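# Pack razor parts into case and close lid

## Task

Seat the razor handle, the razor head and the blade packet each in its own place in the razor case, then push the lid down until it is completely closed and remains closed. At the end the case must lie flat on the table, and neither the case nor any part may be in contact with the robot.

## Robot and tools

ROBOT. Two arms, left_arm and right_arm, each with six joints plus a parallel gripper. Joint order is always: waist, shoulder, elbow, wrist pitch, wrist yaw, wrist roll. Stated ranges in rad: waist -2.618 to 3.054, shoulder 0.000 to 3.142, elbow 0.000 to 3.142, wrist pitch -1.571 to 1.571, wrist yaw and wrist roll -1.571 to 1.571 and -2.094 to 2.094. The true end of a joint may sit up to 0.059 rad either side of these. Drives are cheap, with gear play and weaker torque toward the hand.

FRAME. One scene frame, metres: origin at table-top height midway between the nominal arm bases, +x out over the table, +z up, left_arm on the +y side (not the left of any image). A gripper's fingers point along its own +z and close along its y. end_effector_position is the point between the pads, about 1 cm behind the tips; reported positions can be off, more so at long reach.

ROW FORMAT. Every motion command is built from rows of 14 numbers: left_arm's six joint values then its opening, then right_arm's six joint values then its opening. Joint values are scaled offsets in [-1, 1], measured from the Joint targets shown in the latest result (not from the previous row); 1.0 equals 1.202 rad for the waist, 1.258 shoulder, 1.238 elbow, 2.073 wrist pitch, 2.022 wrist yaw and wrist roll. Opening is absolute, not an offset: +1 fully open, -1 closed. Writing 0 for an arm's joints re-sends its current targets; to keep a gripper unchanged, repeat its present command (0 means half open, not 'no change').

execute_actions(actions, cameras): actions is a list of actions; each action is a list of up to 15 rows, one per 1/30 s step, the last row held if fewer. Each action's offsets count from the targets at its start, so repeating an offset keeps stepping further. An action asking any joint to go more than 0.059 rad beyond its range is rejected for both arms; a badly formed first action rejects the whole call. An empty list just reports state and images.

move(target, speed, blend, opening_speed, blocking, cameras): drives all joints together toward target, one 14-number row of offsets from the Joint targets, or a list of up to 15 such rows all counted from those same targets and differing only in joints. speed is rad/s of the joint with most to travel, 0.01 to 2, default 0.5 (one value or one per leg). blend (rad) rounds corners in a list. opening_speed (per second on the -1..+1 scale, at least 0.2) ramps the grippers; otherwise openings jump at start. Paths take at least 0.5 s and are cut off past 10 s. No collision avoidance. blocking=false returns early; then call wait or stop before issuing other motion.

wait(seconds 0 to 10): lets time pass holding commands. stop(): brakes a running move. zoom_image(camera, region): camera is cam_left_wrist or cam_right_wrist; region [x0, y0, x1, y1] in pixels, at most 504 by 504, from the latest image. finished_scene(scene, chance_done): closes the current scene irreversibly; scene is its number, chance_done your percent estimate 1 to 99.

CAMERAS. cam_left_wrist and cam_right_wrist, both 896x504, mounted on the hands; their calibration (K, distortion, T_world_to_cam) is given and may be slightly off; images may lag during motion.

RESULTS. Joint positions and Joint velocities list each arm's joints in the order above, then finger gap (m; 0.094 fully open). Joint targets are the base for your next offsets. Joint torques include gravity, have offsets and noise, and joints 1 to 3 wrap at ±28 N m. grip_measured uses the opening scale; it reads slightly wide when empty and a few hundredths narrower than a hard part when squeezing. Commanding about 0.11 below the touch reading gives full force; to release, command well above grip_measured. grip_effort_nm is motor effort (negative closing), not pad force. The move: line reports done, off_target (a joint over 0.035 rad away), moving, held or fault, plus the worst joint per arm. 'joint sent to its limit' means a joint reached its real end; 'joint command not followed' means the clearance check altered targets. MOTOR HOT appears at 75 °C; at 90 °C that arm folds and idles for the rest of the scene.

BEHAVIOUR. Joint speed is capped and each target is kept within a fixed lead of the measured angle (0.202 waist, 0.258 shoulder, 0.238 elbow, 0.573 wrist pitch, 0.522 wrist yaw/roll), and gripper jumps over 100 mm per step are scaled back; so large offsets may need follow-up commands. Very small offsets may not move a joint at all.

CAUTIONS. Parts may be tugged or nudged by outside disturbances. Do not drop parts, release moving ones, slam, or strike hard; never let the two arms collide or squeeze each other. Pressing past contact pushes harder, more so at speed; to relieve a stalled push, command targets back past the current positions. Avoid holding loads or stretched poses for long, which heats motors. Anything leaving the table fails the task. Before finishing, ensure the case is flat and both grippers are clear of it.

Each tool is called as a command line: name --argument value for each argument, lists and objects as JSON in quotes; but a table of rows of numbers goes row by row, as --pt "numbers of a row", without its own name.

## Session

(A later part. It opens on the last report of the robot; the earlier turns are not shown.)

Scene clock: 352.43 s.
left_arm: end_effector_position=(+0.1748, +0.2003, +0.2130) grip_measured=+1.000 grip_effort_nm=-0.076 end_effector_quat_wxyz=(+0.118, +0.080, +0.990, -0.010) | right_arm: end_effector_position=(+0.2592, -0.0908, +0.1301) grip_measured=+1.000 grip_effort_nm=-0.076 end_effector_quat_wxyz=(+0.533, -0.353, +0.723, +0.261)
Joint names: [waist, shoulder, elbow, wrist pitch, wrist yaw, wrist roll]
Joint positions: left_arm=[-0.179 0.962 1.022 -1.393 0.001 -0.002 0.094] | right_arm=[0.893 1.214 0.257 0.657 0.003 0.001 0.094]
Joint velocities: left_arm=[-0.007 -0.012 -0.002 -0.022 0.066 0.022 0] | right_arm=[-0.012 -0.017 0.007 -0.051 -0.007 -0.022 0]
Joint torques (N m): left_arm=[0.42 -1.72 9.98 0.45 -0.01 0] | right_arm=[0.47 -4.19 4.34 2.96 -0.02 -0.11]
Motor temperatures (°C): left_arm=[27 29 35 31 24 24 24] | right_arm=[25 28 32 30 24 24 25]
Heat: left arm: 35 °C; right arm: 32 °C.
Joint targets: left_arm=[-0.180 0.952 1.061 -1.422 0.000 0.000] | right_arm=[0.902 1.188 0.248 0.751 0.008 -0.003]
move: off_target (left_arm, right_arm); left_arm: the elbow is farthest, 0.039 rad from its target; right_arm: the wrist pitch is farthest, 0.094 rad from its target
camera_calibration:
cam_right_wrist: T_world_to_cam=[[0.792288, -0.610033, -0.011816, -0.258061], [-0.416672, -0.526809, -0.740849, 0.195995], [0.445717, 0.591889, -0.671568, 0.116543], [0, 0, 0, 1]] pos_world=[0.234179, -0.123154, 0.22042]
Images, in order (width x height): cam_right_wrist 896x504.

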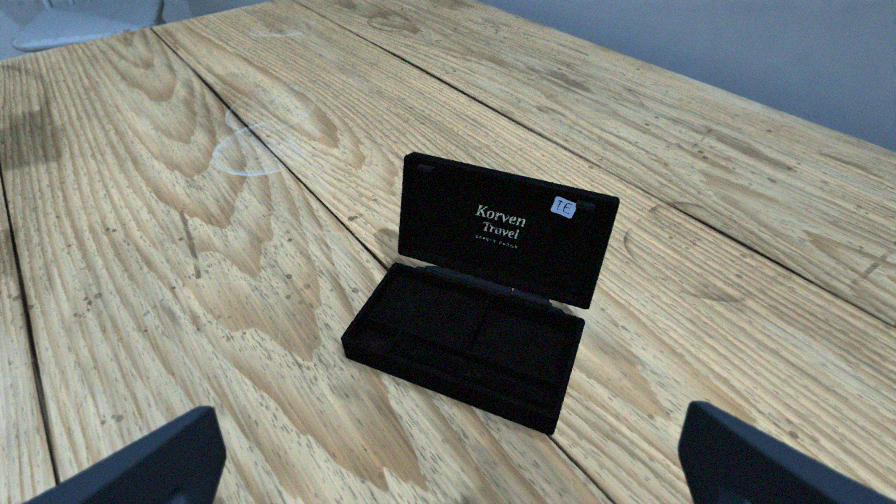

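zoom_image --camera "cam_right_wrist" --region '[330, 250, 600, 440]'

zoom_image --camera "cam_right_wrist" --region '[340, 310, 480, 400]'

zoom_image --camera "cam_right_wrist" --region '[440, 340, 580, 440]'

Scaled by 1.867 from the camera's 896x504 image, which has a finer 1280x720 frame.

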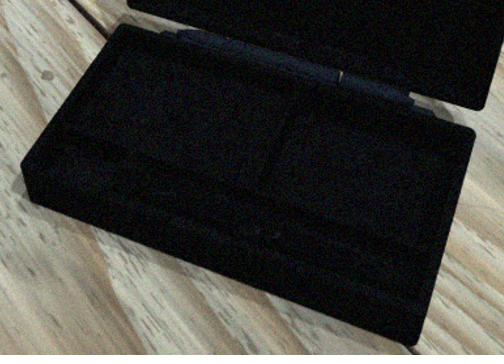

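Scaled by 3.600 from the camera's 896x504 image, which has a finer 1280x720 frame.

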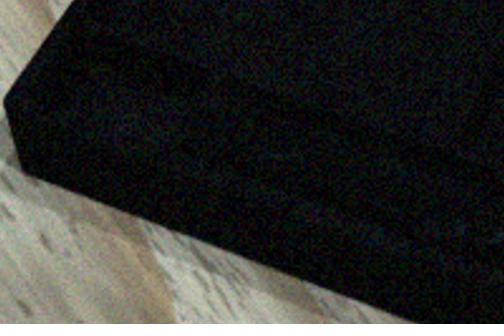

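Scaled by 3.600 from the camera's 896x504 image, which has a finer 1280x720 frame.

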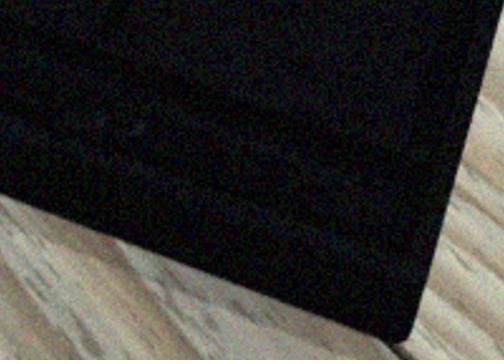

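move --target '[0,0,0,0,0,0,1,0.02,0.30,0.506,-0.53,0,0,1]' --cameras '["cam_right_wrist"]'

zoom_image --camera "cam_right_wrist" --region '[250, 50, 690, 380]'

Scene clock: 373.07 s.
left_arm: end_effector_position=(+0.1748, +0.2003, +0.2130) grip_measured=+1.000 grip_effort_nm=-0.076 end_effector_quat_wxyz=(+0.118, +0.080, +0.990, -0.010) | right_arm: end_effector_position=(+0.2596, -0.0784, +0.0513) grip_measured=+1.000 grip_effort_nm=-0.076 end_effector_quat_wxyz=(+0.235, -0.433, +0.862, +0.117)
Joint names: [waist, shoulder, elbow, wrist pitch, wrist yaw, wrist roll]
Joint positions: left_arm=[-0.179 0.962 1.022 -1.393 0.001 -0.002 0.094] | right_arm=[0.913 1.563 0.826 -0.302 0.003 0.001 0.094]
Joint velocities: left_arm=[0.017 0.002 -0.007 0.022 -0.007 -0.007 0] | right_arm=[-0.007 0.007 -0.002 0.037 -0.095 -0.022 0]
Joint torques (N m): left_arm=[0.51 -1.76 9.98 0.45 -0.02 -0.01] | right_arm=[0.59 -5.16 9.58 0.9 -0.02 -0.12]
Motor temperatures (°C): left_arm=[27 28 35 31 24 24 24] | right_arm=[25 29 32 34 24 24 25]
Heat: left arm: 35 °C; right arm: 34 °C.
Joint targets: left_arm=[-0.180 0.952 1.061 -1.422 0.000 0.000] | right_arm=[0.926 1.566 0.874 -0.348 0.008 -0.003]
move: off_target (left_arm, right_arm); left_arm: the elbow is farthest, 0.039 rad from its target; right_arm: the elbow is farthest, 0.048 rad from its target
camera_calibration:
cam_right_wrist: T_world_to_cam=[[0.799149, -0.601041, -0.0104557, -0.252874], [-0.599157, -0.794995, -0.0948366, 0.137622], [0.0486885, 0.0820532, -0.995438, 0.135793], [0, 0, 0, 1]] pos_world=[0.27793, -0.0537216, 0.145581]
Images, in order (width x height): cam_right_wrist 896x504.

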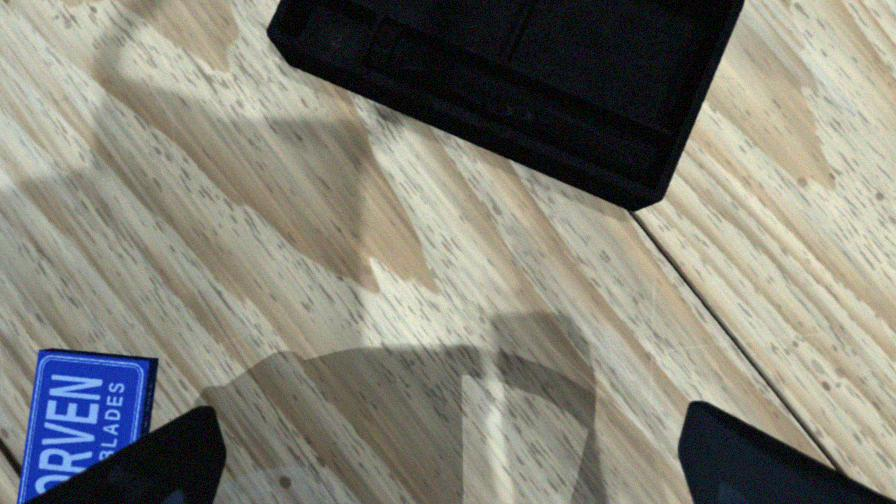

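Scaled by 1.145 from the camera's 896x504 image, which has a finer 1280x720 frame.

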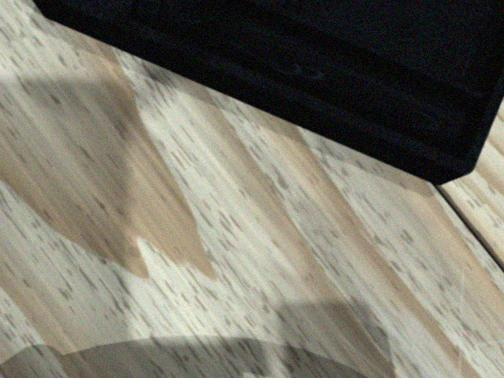

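zoom_image --camera "cam_right_wrist" --region '[250, 0, 500, 140]'

zoom_image --camera "cam_right_wrist" --region '[450, 60, 720, 220]'

Scaled by 2.016 from the camera's 896x504 image, which has a finer 1280x720 frame.

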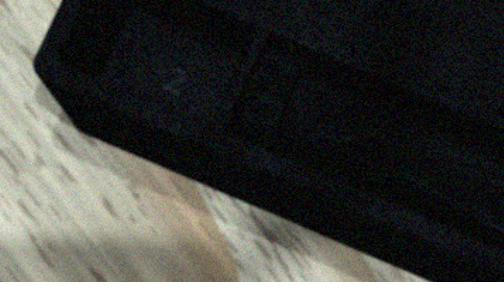

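Scaled by 1.867 from the camera's 896x504 image, which has a finer 1280x720 frame.

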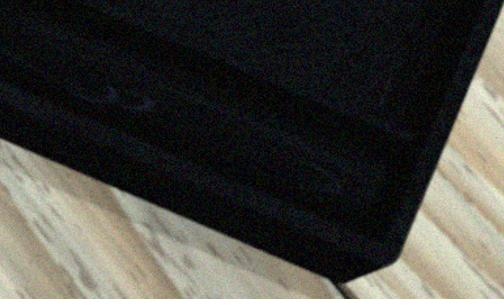

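move --target '[0,0,0,0,0,0,1,0,0.113,0.19,-0.04,0,0,1]' --cameras '["cam_right_wrist"]'

zoom_image --camera "cam_right_wrist" --region '[200, 130, 460, 290]'

zoom_image --camera "cam_right_wrist" --region '[400, 180, 660, 340]'

Scene clock: 391.00 s.
left_arm: end_effector_position=(+0.1748, +0.2003, +0.2130) grip_measured=+1.000 grip_effort_nm=-0.076 end_effector_quat_wxyz=(+0.118, +0.080, +0.990, -0.010) | right_arm: end_effector_position=(+0.2895, -0.0381, +0.0721) grip_measured=+1.000 grip_effort_nm=-0.085 end_effector_quat_wxyz=(+0.241, -0.432, +0.861, +0.119)
Joint names: [waist, shoulder, elbow, wrist pitch, wrist yaw, wrist roll]
Joint positions: left_arm=[-0.179 0.962 1.022 -1.393 0.001 -0.002 0.094] | right_arm=[0.913 1.704 1.062 -0.385 0.003 0.001 0.094]
Joint velocities: left_arm=[-0.002 -0.032 0.002 -0.051 -0.022 -0.022 0] | right_arm=[0.007 -0.002 -0.007 -0.037 0.022 -0.022 0]
Joint torques (N m): left_arm=[0.42 -1.73 9.88 0.47 -0.03 0] | right_arm=[0.58 -6.52 9.66 0.95 -0.01 -0.11]
Motor temperatures (°C): left_arm=[27 28 35 30 24 24 24] | right_arm=[25 29 33 30 24 24 25]
Heat: left arm: 35 °C; right arm: 33 °C.
Joint targets: left_arm=[-0.180 0.952 1.061 -1.422 0.000 0.000] | right_arm=[0.926 1.708 1.109 -0.430 0.008 -0.003]
move: off_target (left_arm, right_arm); left_arm: the elbow is farthest, 0.039 rad from its target; right_arm: the elbow is farthest, 0.047 rad from its target
camera_calibration:
cam_right_wrist: T_world_to_cam=[[0.799226, -0.600938, -0.0105294, -0.252365], [-0.598419, -0.794, -0.107045, 0.190267], [0.0559673, 0.0918545, -0.994198, 0.149924], [0, 0, 0, 1]] pos_world=[0.307166, -0.0143546, 0.166764]
Images, in order (width x height): cam_right_wrist 896x504.

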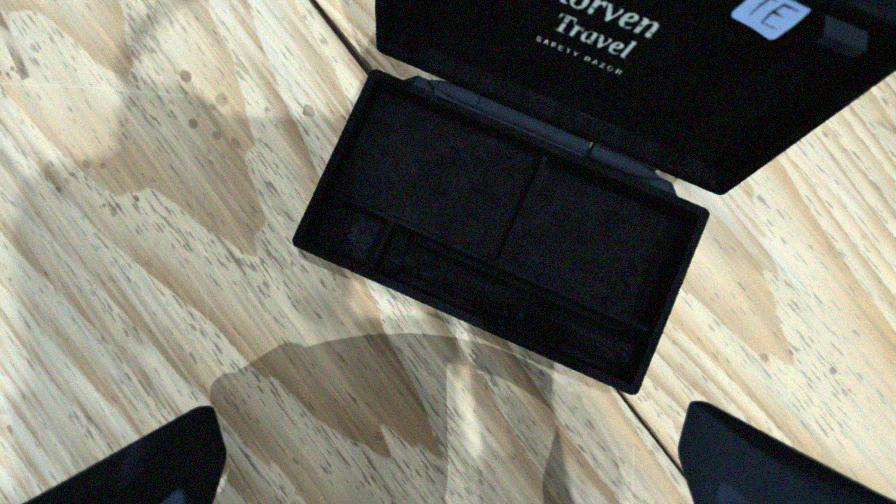

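Scaled by 1.938 from the camera's 896x504 image, which has a finer 1280x720 frame.

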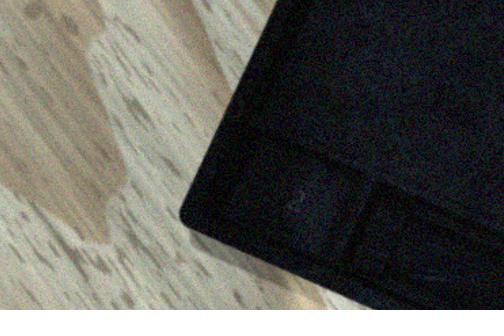

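Scaled by 1.938 from the camera's 896x504 image, which has a finer 1280x720 frame.

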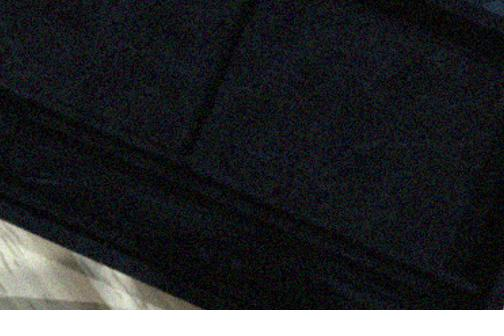

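zoom_image --camera "cam_right_wrist" --region '[300, 60, 540, 260]'

zoom_image --camera "cam_right_wrist" --region '[480, 140, 720, 400]'

zoom_image --camera "cam_right_wrist" --region '[360, 210, 660, 400]'

Scaled by 2.100 from the camera's 896x504 image, which has a finer 1280x720 frame.

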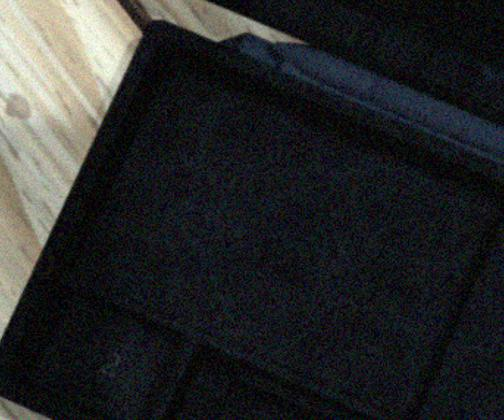

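Scaled by 1.938 from the camera's 896x504 image, which has a finer 1280x720 frame.

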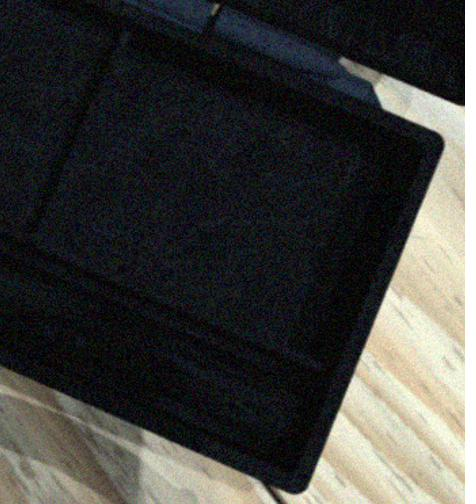

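Scaled by 1.680 from the camera's 896x504 image, which has a finer 1280x720 frame.

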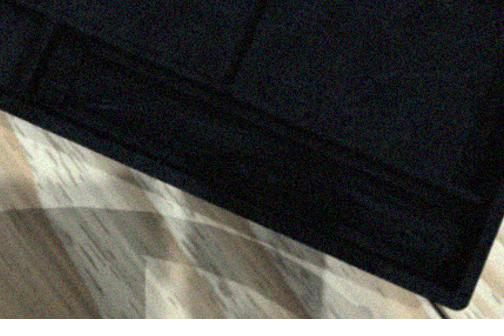

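move --target '[0,0,0,0,0,0,1,0,-0.3,0.1,-0.04,0,0,1]' --cameras '[]'

move --target '[-0.735,0.591,0.104,0.182,0,-0.143,1,-1,-0.1,-0.3,-0.3,0,0,1]' --cameras '["cam_left_wrist"]'

Scene clock: 443.30 s.
left_arm: end_effector_position=(+0.1748, +0.2003, +0.2130) grip_measured=+1.000 grip_effort_nm=-0.076 end_effector_quat_wxyz=(+0.118, +0.080, +0.990, -0.010) | right_arm: end_effector_position=(+0.2899, -0.0375, +0.2550) grip_measured=+1.000 grip_effort_nm=-0.081 end_effector_quat_wxyz=(+0.410, -0.398, +0.795, +0.205)
Joint names: [waist, shoulder, elbow, wrist pitch, wrist yaw, wrist roll]
Joint positions: left_arm=[-0.179 0.962 1.022 -1.393 0.001 -0.002 0.094] | right_arm=[0.913 1.352 1.19 -0.457 0.003 0.001 0.094]
Joint velocities: left_arm=[-0.007 0.012 -0.007 0.007 -0.037 -0.081 0] | right_arm=[0.027 0.002 -0.007 0.007 -0.037 -0.007 0]
Joint torques (N m): left_arm=[0.42 -1.73 9.96 0.46 -0.02 -0.02] | right_arm=[0.57 -5.96 10.15 1.34 0 -0.12]
Motor temperatures (°C): left_arm=[27 28 35 29 24 24 24] | right_arm=[25 31 35 29 24 24 25]
Heat: left arm: 35 °C; right arm: 35 °C.
Joint targets: left_arm=[-0.180 0.952 1.061 -1.422 0.000 0.000] | right_arm=[0.926 1.330 1.233 -0.513 0.008 -0.003]
move: off_target (left_arm, right_arm); left_arm: the elbow is farthest, 0.039 rad from its target; right_arm: the wrist pitch is farthest, 0.056 rad from its target
No camera images: "cameras" was empty.

Scene clock: 446.37 s.
left_arm: end_effector_position=(+0.1478, -0.0180, +0.1017) grip_measured=+1.000 grip_effort_nm=-0.076 end_effector_quat_wxyz=(-0.019, +0.381, +0.924, +0.012) | right_arm: end_effector_position=(+0.2429, -0.4251, +0.0928) grip_measured=+1.000 grip_effort_nm=-0.085 end_effector_quat_wxyz=(+0.050, +0.135, +0.990, -0.008)
Joint names: [waist, shoulder, elbow, wrist pitch, wrist yaw, wrist roll]
Joint positions: left_arm=[-1.07 1.694 1.149 -1.071 0.004 -0.273 0.094] | right_arm=[-0.279 1.233 0.871 -1.107 0.003 0.01 0.094]
Joint velocities: left_arm=[0.007 -0.012 0.002 -0.051 0.007 0.022 0] | right_arm=[-0.007 0.007 0.007 -0.022 -0.022 -0.022 0]
Joint torques (N m): left_arm=[-0.06 -7.71 9.74 0.46 0 -0.1] | right_arm=[-0.32 -4.6 4.26 0.32 -0.01 -0.11]
Motor temperatures (°C): left_arm=[27 28 35 29 24 24 24] | right_arm=[25 31 35 28 24 24 25]
Heat: left arm: 35 °C; right arm: 35 °C.
Joint targets: left_arm=[-1.063 1.695 1.190 -1.044 0.000 -0.289] | right_arm=[-0.276 1.205 0.862 -1.135 0.008 -0.003]
move: off_target (left_arm); left_arm: the elbow is farthest, 0.040 rad from its target
camera_calibration:
cam_left_wrist: T_world_to_cam=[[-0.727258, -0.686219, 0.0141439, 0.0947265], [-0.59545, 0.641042, 0.484256, 0.0850763], [-0.341373, 0.343757, -0.874812, 0.237151], [0, 0, 0, 1]] pos_world=[0.200506, -0.0710566, 0.164924]
Images, in order (width x height): cam_left_wrist 896x504.

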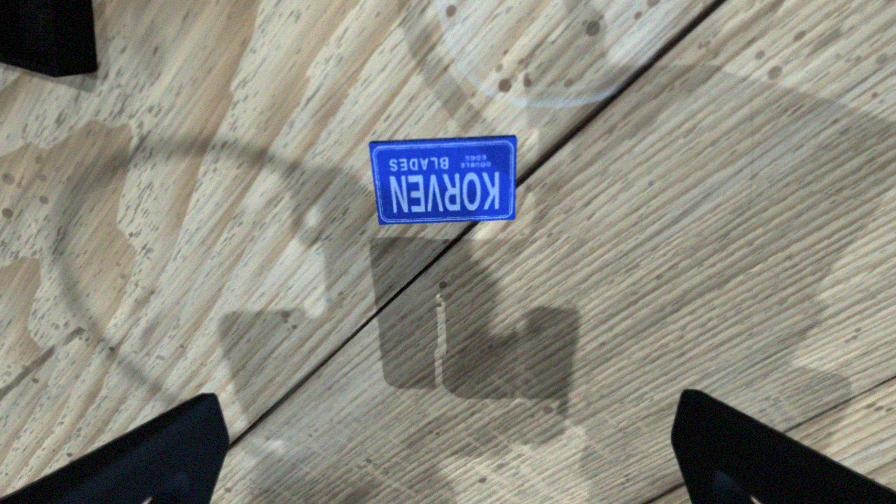

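move --target '[0.012,0.091,-0.064,0.093,0,0.015,1,0,0,0,0,0,0,1]' --cameras '["cam_left_wrist"]'

Scene clock: 459.80 s.
left_arm: end_effector_position=(+0.1647, -0.0420, +0.0633) grip_measured=+1.000 grip_effort_nm=-0.076 end_effector_quat_wxyz=(+0.001, +0.377, +0.926, -0.003) | right_arm: end_effector_position=(+0.2429, -0.4248, +0.0928) grip_measured=+1.000 grip_effort_nm=-0.085 end_effector_quat_wxyz=(+0.050, +0.135, +0.990, -0.007)
Joint names: [waist, shoulder, elbow, wrist pitch, wrist yaw, wrist roll]
Joint positions: left_arm=[-1.061 1.807 1.123 -0.881 0.004 -0.272 0.094] | right_arm=[-0.279 1.233 0.871 -1.107 0.002 0.01 0.094]
Joint velocities: left_arm=[-0.027 -0.012 0.012 -0.007 0.022 -0.037 0] | right_arm=[-0.012 0.002 0.007 -0.007 -0.022 0.022 0]
Joint torques (N m): left_arm=[0.44 -8.66 5.03 0.56 -0.05 0.12] | right_arm=[-0.29 -4.59 4.26 0.33 -0.03 -0.12]
Motor temperatures (°C): left_arm=[27 29 35 29 24 24 24] | right_arm=[25 29 33 28 24 24 25]
Heat: left arm: 35 °C; right arm: 33 °C.
Joint targets: left_arm=[-1.049 1.810 1.110 -0.852 0.000 -0.258] | right_arm=[-0.276 1.205 0.862 -1.135 0.008 -0.003]
move: done
camera_calibration:
cam_left_wrist: T_world_to_cam=[[-0.722484, -0.690892, 0.0261733, 0.0893512], [-0.612058, 0.656734, 0.440551, 0.135235], [-0.321562, 0.302271, -0.897346, 0.214022], [0, 0, 0, 1]] pos_world=[0.216148, -0.0917738, 0.130135]
Images, in order (width x height): cam_left_wrist 896x504.

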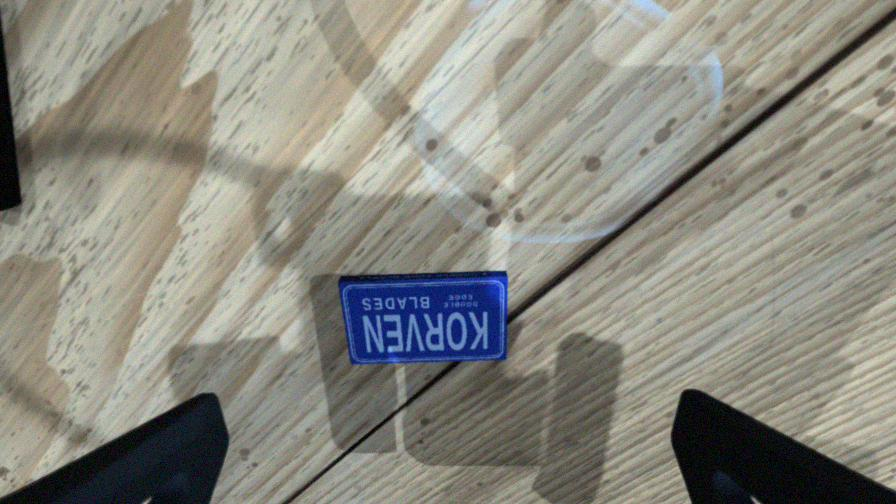

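move --target '[0.0075,0.041,-0.124,0.103,0,0,1,0,0,0,0,0,0,1]' --speed 0.2 --cameras '["cam_left_wrist"]'

Scene clock: 475.40 s.
left_arm: end_effector_position=(+0.1613, -0.0315, +0.0173) grip_measured=+1.000 grip_effort_nm=-0.081 end_effector_quat_wxyz=(+0.007, +0.374, +0.927, -0.008) | right_arm: end_effector_position=(+0.2429, -0.4248, +0.0928) grip_measured=+1.000 grip_effort_nm=-0.085 end_effector_quat_wxyz=(+0.050, +0.135, +0.990, -0.007)
Joint names: [waist, shoulder, elbow, wrist pitch, wrist yaw, wrist roll]
Joint positions: left_arm=[-1.054 1.853 0.97 -0.668 0.004 -0.272 0.094] | right_arm=[-0.279 1.233 0.871 -1.107 0.002 0.01 0.094]
Joint velocities: left_arm=[-0.027 0.012 -0.012 -0.11 -0.022 -0.051 0] | right_arm=[0.002 0.007 0.007 -0.022 -0.022 -0.022 0]
Joint torques (N m): left_arm=[0.54 -8.09 4.46 0.62 -0.01 0.11] | right_arm=[-0.31 -4.56 4.29 0.34 -0.02 -0.11]
Motor temperatures (°C): left_arm=[27 29 34 29 24 24 24] | right_arm=[25 29 32 27 24 24 25]
Heat: left arm: 34 °C; right arm: 32 °C.
Joint targets: left_arm=[-1.040 1.861 0.957 -0.638 0.000 -0.258] | right_arm=[-0.276 1.205 0.862 -1.135 0.008 -0.003]
move: done
camera_calibration:
cam_left_wrist: T_world_to_cam=[[-0.717358, -0.696083, 0.029425, 0.0942938], [-0.620123, 0.657188, 0.428429, 0.148055], [-0.31756, 0.28909, -0.903096, 0.167455], [0, 0, 0, 1]] pos_world=[0.212632, -0.080073, 0.0850223]
Images, in order (width x height): cam_left_wrist 896x504.

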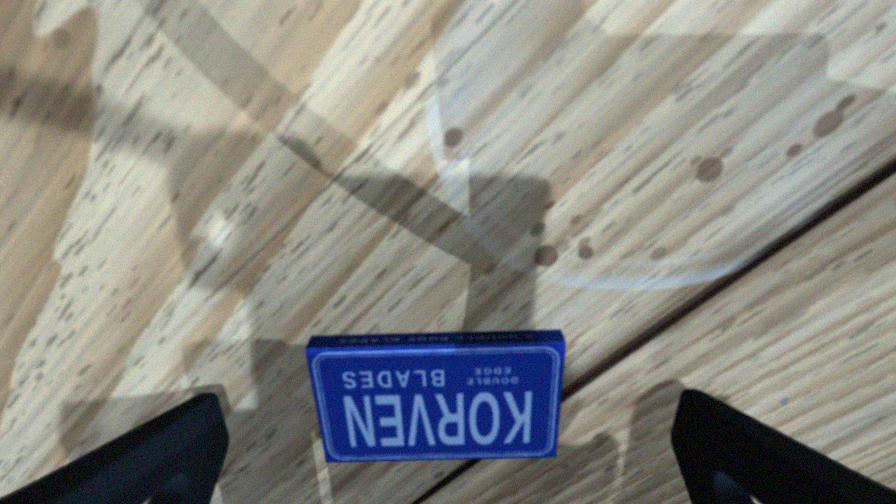

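move --target '[0,0,0,0,0,0,-0.15,0,0,0,0,0,0,1]' --opening_speed 0.6 --cameras '["cam_left_wrist"]'

Scene clock: 483.27 s.
left_arm: end_effector_position=(+0.1650, -0.0297, +0.0173) grip_measured=-0.148 grip_effort_nm=-0.095 end_effector_quat_wxyz=(+0.006, +0.370, +0.929, -0.009) | right_arm: end_effector_position=(+0.2429, -0.4248, +0.0928) grip_measured=+1.000 grip_effort_nm=-0.090 end_effector_quat_wxyz=(+0.050, +0.135, +0.990, -0.007)
Joint names: [waist, shoulder, elbow, wrist pitch, wrist yaw, wrist roll]
Joint positions: left_arm=[-1.038 1.853 0.97 -0.666 0.007 -0.264 0.04] | right_arm=[-0.279 1.233 0.871 -1.107 0.002 0.01 0.094]
Joint velocities: left_arm=[0.017 -0.012 0.002 0.007 -0.022 0.022 0] | right_arm=[0.012 -0.017 0.002 0.081 -0.007 0.007 0]
Joint torques (N m): left_arm=[0.38 -8.13 4.55 0.6 -0.04 0.1] | right_arm=[-0.29 -4.62 4.26 0.33 -0.01 -0.11]
Motor temperatures (°C): left_arm=[27 29 34 29 24 24 24] | right_arm=[25 29 32 27 24 24 25]
Heat: left arm: 34 °C; right arm: 32 °C.
Joint targets: left_arm=[-1.040 1.861 0.957 -0.638 0.000 -0.258] | right_arm=[-0.276 1.205 0.862 -1.135 0.008 -0.003]
move: done
camera_calibration:
cam_left_wrist: T_world_to_cam=[[-0.711989, -0.701433, 0.0326211, 0.0970574], [-0.624389, 0.653673, 0.42761, 0.149786], [-0.321263, 0.284085, -0.903375, 0.16859], [0, 0, 0, 1]] pos_world=[0.21679, -0.0777259, 0.0850835]
Images, in order (width x height): cam_left_wrist 896x504.

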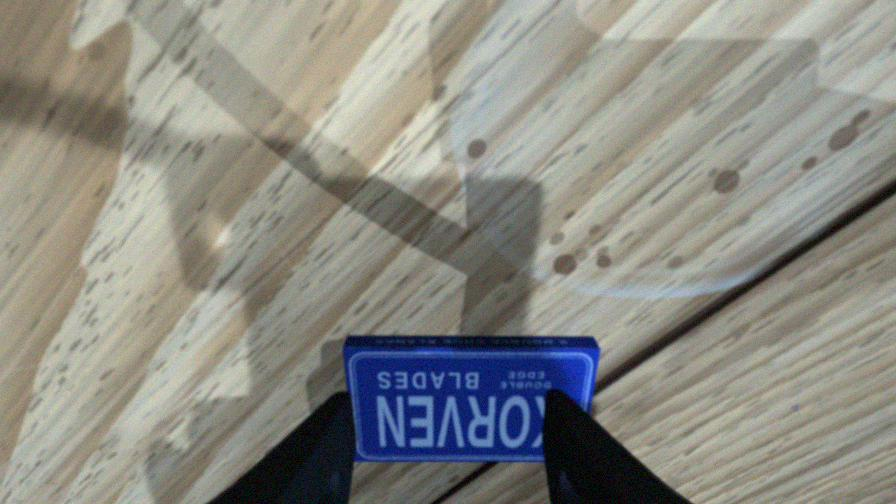

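move --target '[-0.012,0.018,-0.012,0.013,0,0,0.8,0,0,0,0,0,0,1]' --opening_speed 3 --cameras '["cam_left_wrist"]'

Scene clock: 500.37 s.
left_arm: end_effector_position=(+0.1665, -0.0293, +0.0131) grip_measured=+0.799 grip_effort_nm=0.071 end_effector_quat_wxyz=(+0.009, +0.372, +0.928, -0.007) | right_arm: end_effector_position=(+0.2429, -0.4248, +0.0928) grip_measured=+1.000 grip_effort_nm=-0.090 end_effector_quat_wxyz=(+0.050, +0.135, +0.990, -0.007)
Joint names: [waist, shoulder, elbow, wrist pitch, wrist yaw, wrist roll]
Joint positions: left_arm=[-1.037 1.864 0.964 -0.648 0.001 -0.258 0.084] | right_arm=[-0.279 1.233 0.871 -1.107 0.002 0.01 0.094]
Joint velocities: left_arm=[-0.022 -0.002 -0.012 -0.051 -0.081 -0.007 0] | right_arm=[-0.012 -0.002 -0.012 0.007 0.11 -0.037 0]
Joint torques (N m): left_arm=[-0.94 -7.31 3.82 0.7 0.01 0.1] | right_arm=[-0.32 -4.63 4.3 0.33 -0.02 -0.11]
Motor temperatures (°C): left_arm=[27 29 33 29 24 24 24] | right_arm=[25 28 32 27 24 24 25]
Heat: left arm: 33 °C; right arm: 32 °C.
Joint targets: left_arm=[-1.054 1.884 0.942 -0.611 0.000 -0.258] | right_arm=[-0.276 1.205 0.862 -1.135 0.008 -0.003]
move: off_target (left_arm); left_arm: the wrist pitch is farthest, 0.037 rad from its target
camera_calibration:
cam_left_wrist: T_world_to_cam=[[-0.715298, -0.698303, 0.0268665, 0.0993081], [-0.624092, 0.655634, 0.425034, 0.152373], [-0.314417, 0.287259, -0.904779, 0.164188], [0, 0, 0, 1]] pos_world=[0.217753, -0.0777184, 0.0811223]
Images, in order (width x height): cam_left_wrist 896x504.

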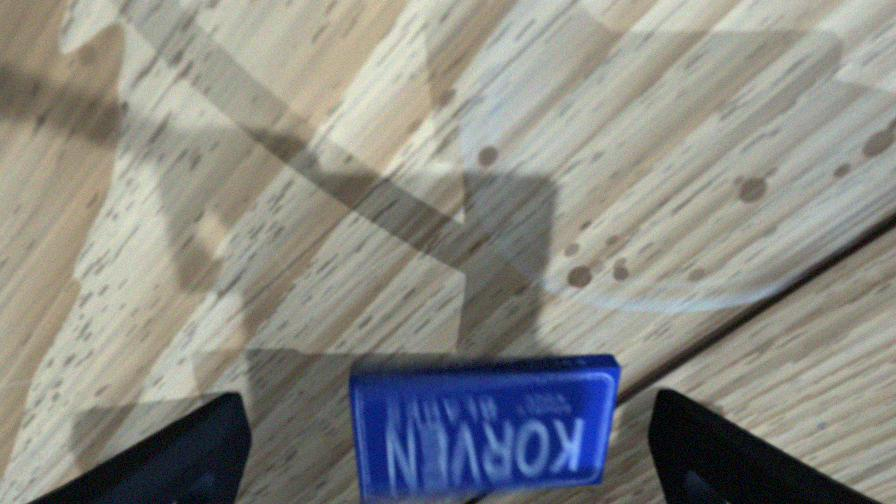

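wait --seconds 0.5 --cameras '["cam_left_wrist"]'

Scene clock: 503.50 s.
left_arm: end_effector_position=(+0.1665, -0.0293, +0.0131) grip_measured=+0.799 grip_effort_nm=0.071 end_effector_quat_wxyz=(+0.009, +0.372, +0.928, -0.007) | right_arm: end_effector_position=(+0.2429, -0.4248, +0.0928) grip_measured=+1.000 grip_effort_nm=-0.081 end_effector_quat_wxyz=(+0.050, +0.135, +0.990, -0.007)
Joint names: [waist, shoulder, elbow, wrist pitch, wrist yaw, wrist roll]
Joint positions: left_arm=[-1.037 1.864 0.964 -0.648 0.001 -0.258 0.084] | right_arm=[-0.279 1.233 0.871 -1.107 0.002 0.01 0.094]
Joint velocities: left_arm=[-0.012 -0.012 -0.012 0.007 0.007 -0.037 -0.001] | right_arm=[0.002 -0.017 -0.017 -0.022 -0.037 0.022 0]
Joint torques (N m): left_arm=[-1.07 -7.21 3.85 0.7 0.03 0.1] | right_arm=[-0.31 -4.59 4.3 0.35 -0.02 -0.11]
Motor temperatures (°C): left_arm=[27 29 33 29 24 24 24] | right_arm=[25 28 31 26 24 24 25]
Heat: left arm: 33 °C; right arm: 31 °C.
Joint targets: left_arm=[-1.054 1.884 0.942 -0.611 0.000 -0.258] | right_arm=[-0.276 1.205 0.862 -1.135 0.008 -0.003]
Tool commands: left_gripper/opening=+0.8 right_gripper/opening=+1.0
wait: 0.50 s; at rest from the start
camera_calibration:
cam_left_wrist: T_world_to_cam=[[-0.715298, -0.698303, 0.0268665, 0.0993081], [-0.624092, 0.655634, 0.425034, 0.152373], [-0.314417, 0.287259, -0.904779, 0.164188], [0, 0, 0, 1]] pos_world=[0.217753, -0.0777184, 0.0811223]
Images, in order (width x height): cam_left_wrist 896x504.

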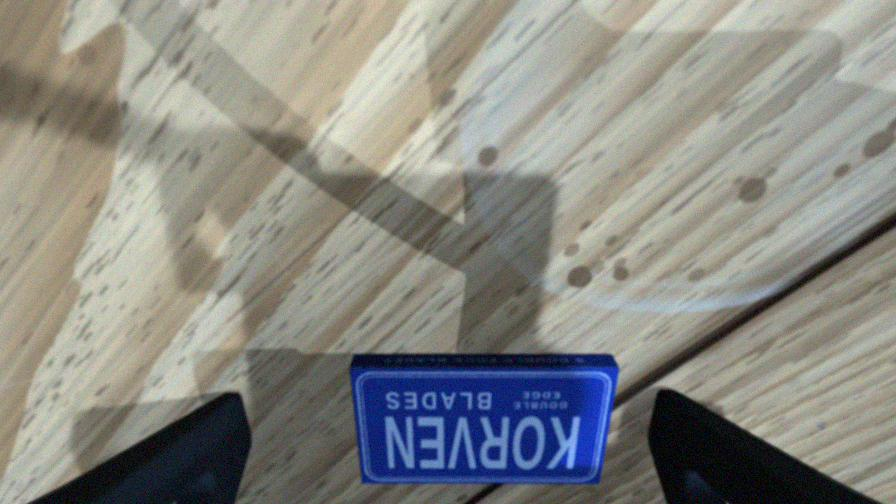

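move --target '[-0.018,0,0,0,0,0,0.8,0,0,0,0,0,0,1]' --opening_speed 3 --cameras '["cam_left_wrist"]'

Scene clock: 508.83 s.
left_arm: end_effector_position=(+0.1649, -0.0313, +0.0131) grip_measured=+0.799 grip_effort_nm=0.071 end_effector_quat_wxyz=(+0.014, +0.379, +0.925, -0.003) | right_arm: end_effector_position=(+0.2429, -0.4248, +0.0928) grip_measured=+1.000 grip_effort_nm=-0.081 end_effector_quat_wxyz=(+0.050, +0.135, +0.990, -0.007)
Joint names: [waist, shoulder, elbow, wrist pitch, wrist yaw, wrist roll]
Joint positions: left_arm=[-1.052 1.864 0.964 -0.645 -0.011 -0.26 0.084] | right_arm=[-0.279 1.233 0.871 -1.107 0.002 0.01 0.094]
Joint velocities: left_arm=[0.007 0.002 0.007 0.081 -0.007 -0.037 0.001] | right_arm=[-0.022 -0.002 -0.007 0.022 0.066 -0.139 0]
Joint torques (N m): left_arm=[-1.4 -7.25 3.84 0.7 0.01 0.04] | right_arm=[-0.35 -4.6 4.26 0.35 -0.01 -0.11]
Motor temperatures (°C): left_arm=[27 29 33 29 24 24 24] | right_arm=[25 28 31 26 24 24 25]
Heat: left arm: 33 °C; right arm: 31 °C.
Joint targets: left_arm=[-1.076 1.884 0.942 -0.611 0.000 -0.258] | right_arm=[-0.276 1.205 0.862 -1.135 0.008 -0.003]
move: done
camera_calibration:
cam_left_wrist: T_world_to_cam=[[-0.724924, -0.688652, 0.0156305, 0.0987922], [-0.620285, 0.662488, 0.419948, 0.152235], [-0.299553, 0.294735, -0.907414, 0.16206], [0, 0, 0, 1]] pos_world=[0.214592, -0.0805853, 0.0815809]
Images, in order (width x height): cam_left_wrist 896x504.

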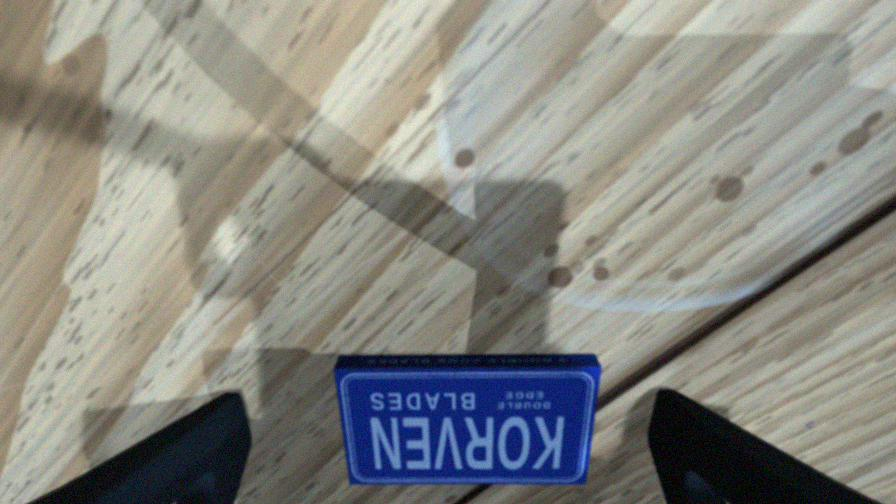

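move --target '[0.004,-0.012,0.002,0,0,0,0.8,0,0,0,0,0,0,1]' --opening_speed 3 --cameras '["cam_left_wrist"]'

move --target '[0,0,0,0,0,0,-0.02,0,0,0,0,0,0,1]' --opening_speed 0.7 --cameras '["cam_left_wrist"]'

Scene clock: 517.17 s.
left_arm: end_effector_position=(+0.1649, -0.0313, +0.0131) grip_measured=+0.799 grip_effort_nm=0.071 end_effector_quat_wxyz=(+0.014, +0.379, +0.925, -0.003) | right_arm: end_effector_position=(+0.2429, -0.4248, +0.0928) grip_measured=+1.000 grip_effort_nm=-0.076 end_effector_quat_wxyz=(+0.050, +0.135, +0.990, -0.007)
Joint names: [waist, shoulder, elbow, wrist pitch, wrist yaw, wrist roll]
Joint positions: left_arm=[-1.052 1.864 0.964 -0.645 -0.011 -0.26 0.084] | right_arm=[-0.279 1.233 0.871 -1.107 0.002 0.01 0.094]
Joint velocities: left_arm=[-0.012 0.007 -0.002 0.081 0.007 -0.066 0] | right_arm=[-0.002 0.002 -0.012 0.051 0.037 0.007 0]
Joint torques (N m): left_arm=[-1.03 -8.46 4.05 0.7 0.01 0.1] | right_arm=[-0.27 -4.59 4.29 0.34 -0.01 -0.12]
Motor temperatures (°C): left_arm=[27 29 33 29 24 24 24] | right_arm=[25 28 31 26 24 24 25]
Heat: left arm: 33 °C; right arm: 31 °C.
Joint targets: left_arm=[-1.071 1.869 0.945 -0.611 0.000 -0.258] | right_arm=[-0.276 1.205 0.862 -1.135 0.008 -0.003]
move: done
camera_calibration:
cam_left_wrist: T_world_to_cam=[[-0.724924, -0.688652, 0.0156305, 0.0987922], [-0.620285, 0.662488, 0.419948, 0.152235], [-0.299553, 0.294735, -0.907414, 0.16206], [0, 0, 0, 1]] pos_world=[0.214592, -0.0805853, 0.0815809]
Images, in order (width x height): cam_left_wrist 896x504.

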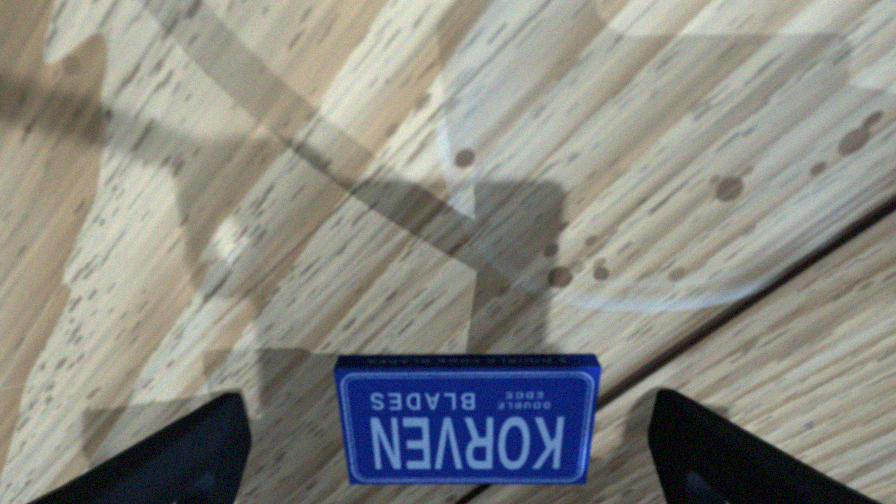

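Scene clock: 518.70 s.
left_arm: end_effector_position=(+0.1622, -0.0342, +0.0131) grip_measured=-0.003 grip_effort_nm=-0.989 end_effector_quat_wxyz=(+0.012, +0.378, +0.926, -0.009) | right_arm: end_effector_position=(+0.2429, -0.4248, +0.0928) grip_measured=+1.000 grip_effort_nm=-0.085 end_effector_quat_wxyz=(+0.050, +0.135, +0.990, -0.007)
Joint names: [waist, shoulder, elbow, wrist pitch, wrist yaw, wrist roll]
Joint positions: left_arm=[-1.058 1.864 0.964 -0.64 -0.001 -0.267 0.047] | right_arm=[-0.279 1.233 0.871 -1.107 0.002 0.01 0.094]
Joint velocities: left_arm=[-0.017 -0.017 -0.012 0.037 0.022 -0.022 -0.001] | right_arm=[-0.007 -0.012 0.002 0.037 0.022 -0.007 0]
Joint torques (N m): left_arm=[-0.65 -8.36 4.05 0.61 0.01 0.1] | right_arm=[-0.31 -4.6 4.3 0.33 -0.01 -0.12]
Motor temperatures (°C): left_arm=[27 29 33 29 24 24 24] | right_arm=[25 28 31 26 24 24 25]
Heat: left arm: 33 °C; right arm: 31 °C.
Joint targets: left_arm=[-1.071 1.869 0.945 -0.611 0.000 -0.258] | right_arm=[-0.276 1.205 0.862 -1.135 0.008 -0.003]
move: done
camera_calibration:
cam_left_wrist: T_world_to_cam=[[-0.723923, -0.689338, 0.0273454, 0.0945199], [-0.618134, 0.665728, 0.417991, 0.152287], [-0.306342, 0.28569, -0.908039, 0.162937], [0, 0, 0, 1]] pos_world=[0.212474, -0.0827755, 0.0817141]
Images, in order (width x height): cam_left_wrist 896x504.

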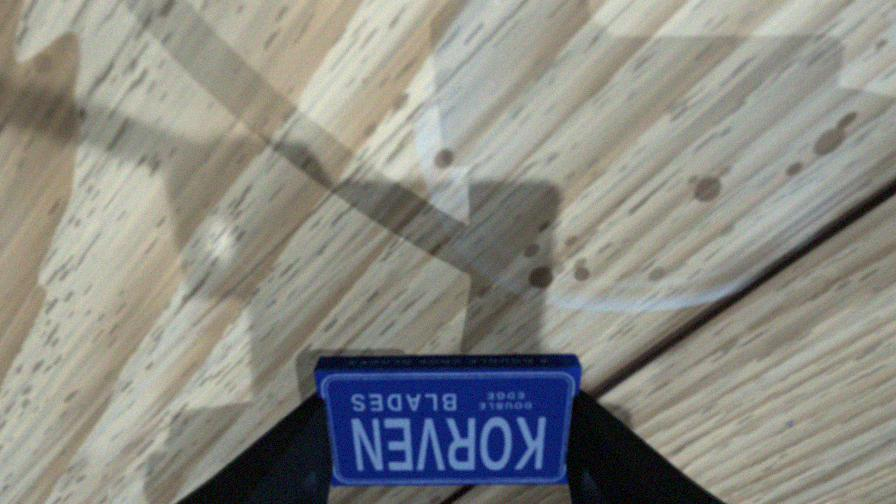

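move --target '[0,0,0,0,0,0,-0.1,0,0,0,0,0,0,1]' --opening_speed 0.5 --cameras '[]'

move --target '[0,-0.134,0.198,-0.209,0,0,-0.1,0,0,0,0,0,0,1]' --cameras '["cam_left_wrist"]'

move --target '[0.1,0,0,0,0,0.574,-0.1,0,0,0,0,0,0,1]' --cameras '[]' --speed 0.8

move --target '[0.269,0.2,0.323,-0.046,0,0.574,-0.1,0,0,0,0,0,0,1]' --cameras '["cam_left_wrist"]' --speed 0.8

Scene clock: 562.13 s.
left_arm: end_effector_position=(+0.1622, -0.0342, +0.0131) grip_measured=-0.006 grip_effort_nm=-1.033 end_effector_quat_wxyz=(+0.012, +0.378, +0.926, -0.009) | right_arm: end_effector_position=(+0.2429, -0.4248, +0.0928) grip_measured=+1.000 grip_effort_nm=-0.081 end_effector_quat_wxyz=(+0.050, +0.135, +0.990, -0.007)
Joint names: [waist, shoulder, elbow, wrist pitch, wrist yaw, wrist roll]
Joint positions: left_arm=[-1.058 1.864 0.964 -0.64 -0.001 -0.267 0.047] | right_arm=[-0.279 1.233 0.871 -1.107 0.002 0.01 0.094]
Joint velocities: left_arm=[-0.007 -0.007 -0.007 -0.037 -0.007 -0.022 0] | right_arm=[-0.012 -0.017 0.012 -0.022 0.037 0.007 0]
Joint torques (N m): left_arm=[-0.55 -8.46 4.01 0.63 0.03 0.08] | right_arm=[-0.31 -4.57 4.29 0.35 -0.02 -0.12]
Motor temperatures (°C): left_arm=[26 29 32 28 24 24 25] | right_arm=[25 28 31 26 24 24 25]
Heat: left arm: 32 °C; right arm: 31 °C.
Joint targets: left_arm=[-1.071 1.869 0.945 -0.611 0.000 -0.258] | right_arm=[-0.276 1.205 0.862 -1.135 0.008 -0.003]
move: done
No camera images: "cameras" was empty.

Scene clock: 563.80 s.
left_arm: end_effector_position=(+0.1562, -0.0244, +0.0942) grip_measured=-0.006 grip_effort_nm=-1.033 end_effector_quat_wxyz=(-0.012, +0.378, +0.926, +0.009) | right_arm: end_effector_position=(+0.2429, -0.4248, +0.0928) grip_measured=+1.000 grip_effort_nm=-0.085 end_effector_quat_wxyz=(+0.050, +0.135, +0.990, -0.007)
Joint names: [waist, shoulder, elbow, wrist pitch, wrist yaw, wrist roll]
Joint positions: left_arm=[-1.058 1.724 1.154 -1.03 0.001 -0.267 0.047] | right_arm=[-0.279 1.233 0.871 -1.107 0.002 0.01 0.094]
Joint velocities: left_arm=[0.012 0.007 -0.007 0.022 0.051 0.022 0] | right_arm=[0.002 0.022 -0.002 0.007 0.007 0.007 0]
Joint torques (N m): left_arm=[-0.58 -10.15 9.43 0.05 0.02 0.09] | right_arm=[-0.29 -4.62 4.26 0.34 -0.02 -0.12]
Motor temperatures (°C): left_arm=[26 29 33 28 24 24 25] | right_arm=[25 28 31 25 24 24 25]
Heat: left arm: 33 °C; right arm: 31 °C.
Joint targets: left_arm=[-1.071 1.700 1.190 -1.044 0.000 -0.258] | right_arm=[-0.276 1.205 0.862 -1.135 0.008 -0.003]
move: off_target (left_arm); left_arm: the elbow is farthest, 0.036 rad from its target
camera_calibration:
cam_left_wrist: T_world_to_cam=[[-0.723257, -0.690416, 0.014996, 0.0957068], [-0.604149, 0.643107, 0.470551, 0.100546], [-0.33452, 0.331269, -0.882245, 0.234986], [0, 0, 0, 1]] pos_world=[0.208572, -0.0764277, 0.158568]
Images, in order (width x height): cam_left_wrist 896x504.

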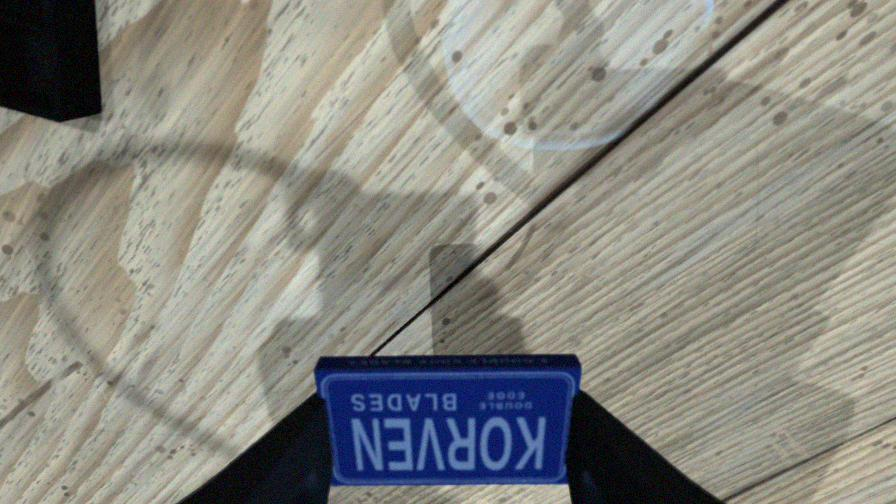

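Scene clock: 566.13 s.
left_arm: end_effector_position=(+0.1815, -0.0077, +0.0942) grip_measured=-0.006 grip_effort_nm=-1.038 end_effector_quat_wxyz=(-0.015, +0.794, +0.608, +0.006) | right_arm: end_effector_position=(+0.2429, -0.4248, +0.0928) grip_measured=+1.000 grip_effort_nm=-0.085 end_effector_quat_wxyz=(+0.050, +0.135, +0.990, -0.007)
Joint names: [waist, shoulder, elbow, wrist pitch, wrist yaw, wrist roll]
Joint positions: left_arm=[-0.962 1.724 1.154 -1.03 -0.011 0.888 0.047] | right_arm=[-0.279 1.233 0.871 -1.107 0.002 0.01 0.094]
Joint velocities: left_arm=[0.002 -0.002 -0.012 0.051 -0.037 0.022 0] | right_arm=[-0.002 -0.007 -0.017 0.022 0.022 0.022 0]
Joint torques (N m): left_arm=[0.35 -10.13 9.28 -0.01 0.01 0.11] | right_arm=[-0.28 -4.59 4.23 0.34 -0.02 -0.11]
Motor temperatures (°C): left_arm=[26 29 33 28 24 24 25] | right_arm=[25 28 31 25 24 24 25]
Heat: left arm: 33 °C; right arm: 31 °C.
Joint targets: left_arm=[-0.951 1.700 1.190 -1.044 0.000 0.902] | right_arm=[-0.276 1.205 0.862 -1.135 0.008 -0.003]
move: off_target (left_arm); left_arm: the elbow is farthest, 0.036 rad from its target
No camera images: "cameras" was empty.

Scene clock: 568.47 s.
left_arm: end_effector_position=(+0.3239, +0.0123, +0.1239) grip_measured=-0.006 grip_effort_nm=-1.033 end_effector_quat_wxyz=(+0.022, +0.971, +0.235, +0.027) | right_arm: end_effector_position=(+0.2429, -0.4248, +0.0928) grip_measured=+1.000 grip_effort_nm=-0.081 end_effector_quat_wxyz=(+0.050, +0.135, +0.990, -0.007)
Joint names: [waist, shoulder, elbow, wrist pitch, wrist yaw, wrist roll]
Joint positions: left_arm=[-0.621 1.939 1.548 -1.111 -0.011 2.061 0.047] | right_arm=[-0.279 1.233 0.871 -1.107 0.002 0.01 0.094]
Joint velocities: left_arm=[-0.007 0.012 -0.007 -0.007 -0.066 0.007 0] | right_arm=[-0.017 0.002 0.002 0.022 -0.037 0.007 0]
Joint torques (N m): left_arm=[-0.06 -9.8 10.18 0.09 0.01 0.1] | right_arm=[-0.29 -4.6 4.27 0.35 -0.01 -0.12]
Motor temperatures (°C): left_arm=[26 29 33 28 24 24 25] | right_arm=[25 28 31 25 24 24 25]
Heat: left arm: 33 °C; right arm: 31 °C.
Joint targets: left_arm=[-0.627 1.952 1.590 -1.140 0.000 2.063] | right_arm=[-0.276 1.205 0.862 -1.135 0.008 -0.003]
move: off_target (left_arm); left_arm: the elbow is farthest, 0.042 rad from its target
camera_calibration:
cam_left_wrist: T_world_to_cam=[[-0.426759, 0.90377, -0.0328184, 0.132122], [0.784538, 0.388022, 0.483673, -0.284047], [0.449863, 0.180665, -0.874633, 0.052042], [0, 0, 0, 1]] pos_world=[0.255818, -0.0185934, 0.187239]
Images, in order (width x height): cam_left_wrist 896x504.

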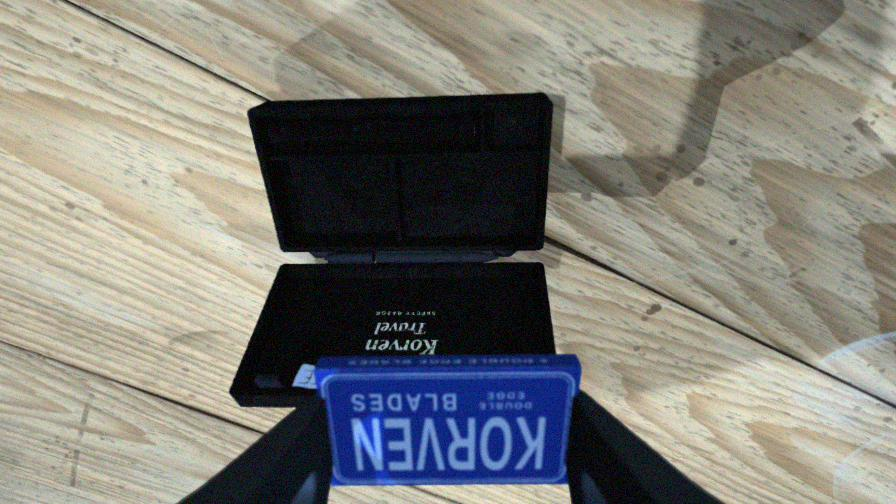

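zoom_image --camera "cam_left_wrist" --region '[240, 85, 560, 265]'

move --target '[-0.004,0.046,-0.135,0.073,0,0,-0.1,0,0,0,0,0,0,1]' --cameras '["cam_left_wrist"]' --speed 0.3

zoom_image --camera "cam_left_wrist" --region '[200, 0, 704, 300]'

Scaled by 1.575 from the camera's 896x504 image, which has a finer 1280x720 frame.

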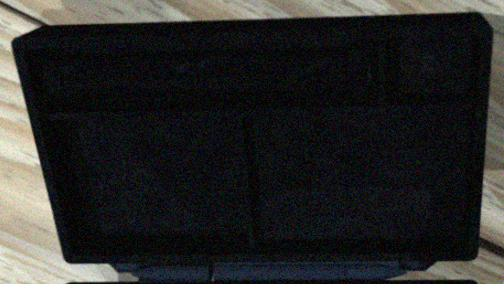

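Scene clock: 591.57 s.
left_arm: end_effector_position=(+0.3140, +0.0192, +0.0736) grip_measured=-0.006 grip_effort_nm=-1.043 end_effector_quat_wxyz=(-0.004, +0.972, +0.235, +0.004) | right_arm: end_effector_position=(+0.2429, -0.4248, +0.0928) grip_measured=+1.000 grip_effort_nm=-0.085 end_effector_quat_wxyz=(+0.050, +0.135, +0.990, -0.007)
Joint names: [waist, shoulder, elbow, wrist pitch, wrist yaw, wrist roll]
Joint positions: left_arm=[-0.621 2.004 1.436 -1.004 -0.011 2.061 0.047] | right_arm=[-0.279 1.233 0.871 -1.107 0.002 0.01 0.094]
Joint velocities: left_arm=[0.017 -0.022 -0.002 0.051 -0.066 -0.007 -0.001] | right_arm=[-0.022 0.012 -0.007 0.022 -0.066 -0.007 0]
Joint torques (N m): left_arm=[-0.57 -10.62 5.12 0.45 0 0.11] | right_arm=[-0.32 -4.59 4.27 0.36 0 -0.11]
Motor temperatures (°C): left_arm=[26 30 35 28 24 24 25] | right_arm=[25 28 31 25 24 24 25]
Heat: left arm: 35 °C; right arm: 31 °C.
Joint targets: left_arm=[-0.632 2.010 1.422 -0.988 0.000 2.063] | right_arm=[-0.276 1.205 0.862 -1.135 0.008 -0.003]
move: done
camera_calibration:
cam_left_wrist: T_world_to_cam=[[-0.426926, 0.903885, 0.0269439, 0.11573], [0.811137, 0.369608, 0.453264, -0.260347], [0.399739, 0.215365, -0.890969, 0.0274598], [0, 0, 0, 1]] pos_world=[0.249608, -0.0142946, 0.139353]
Images, in order (width x height): cam_left_wrist 896x504.

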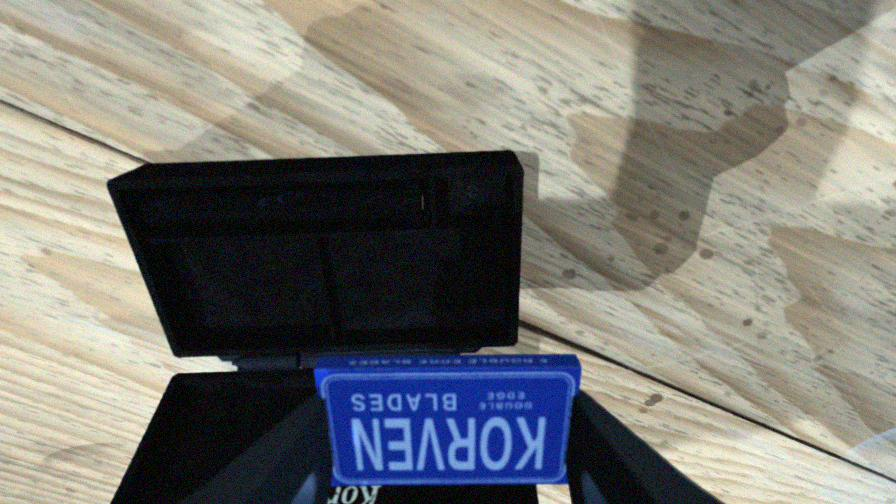

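Scaled by 1.000.

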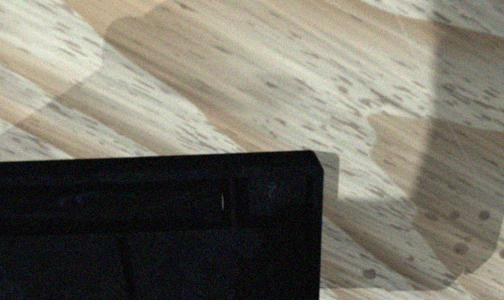

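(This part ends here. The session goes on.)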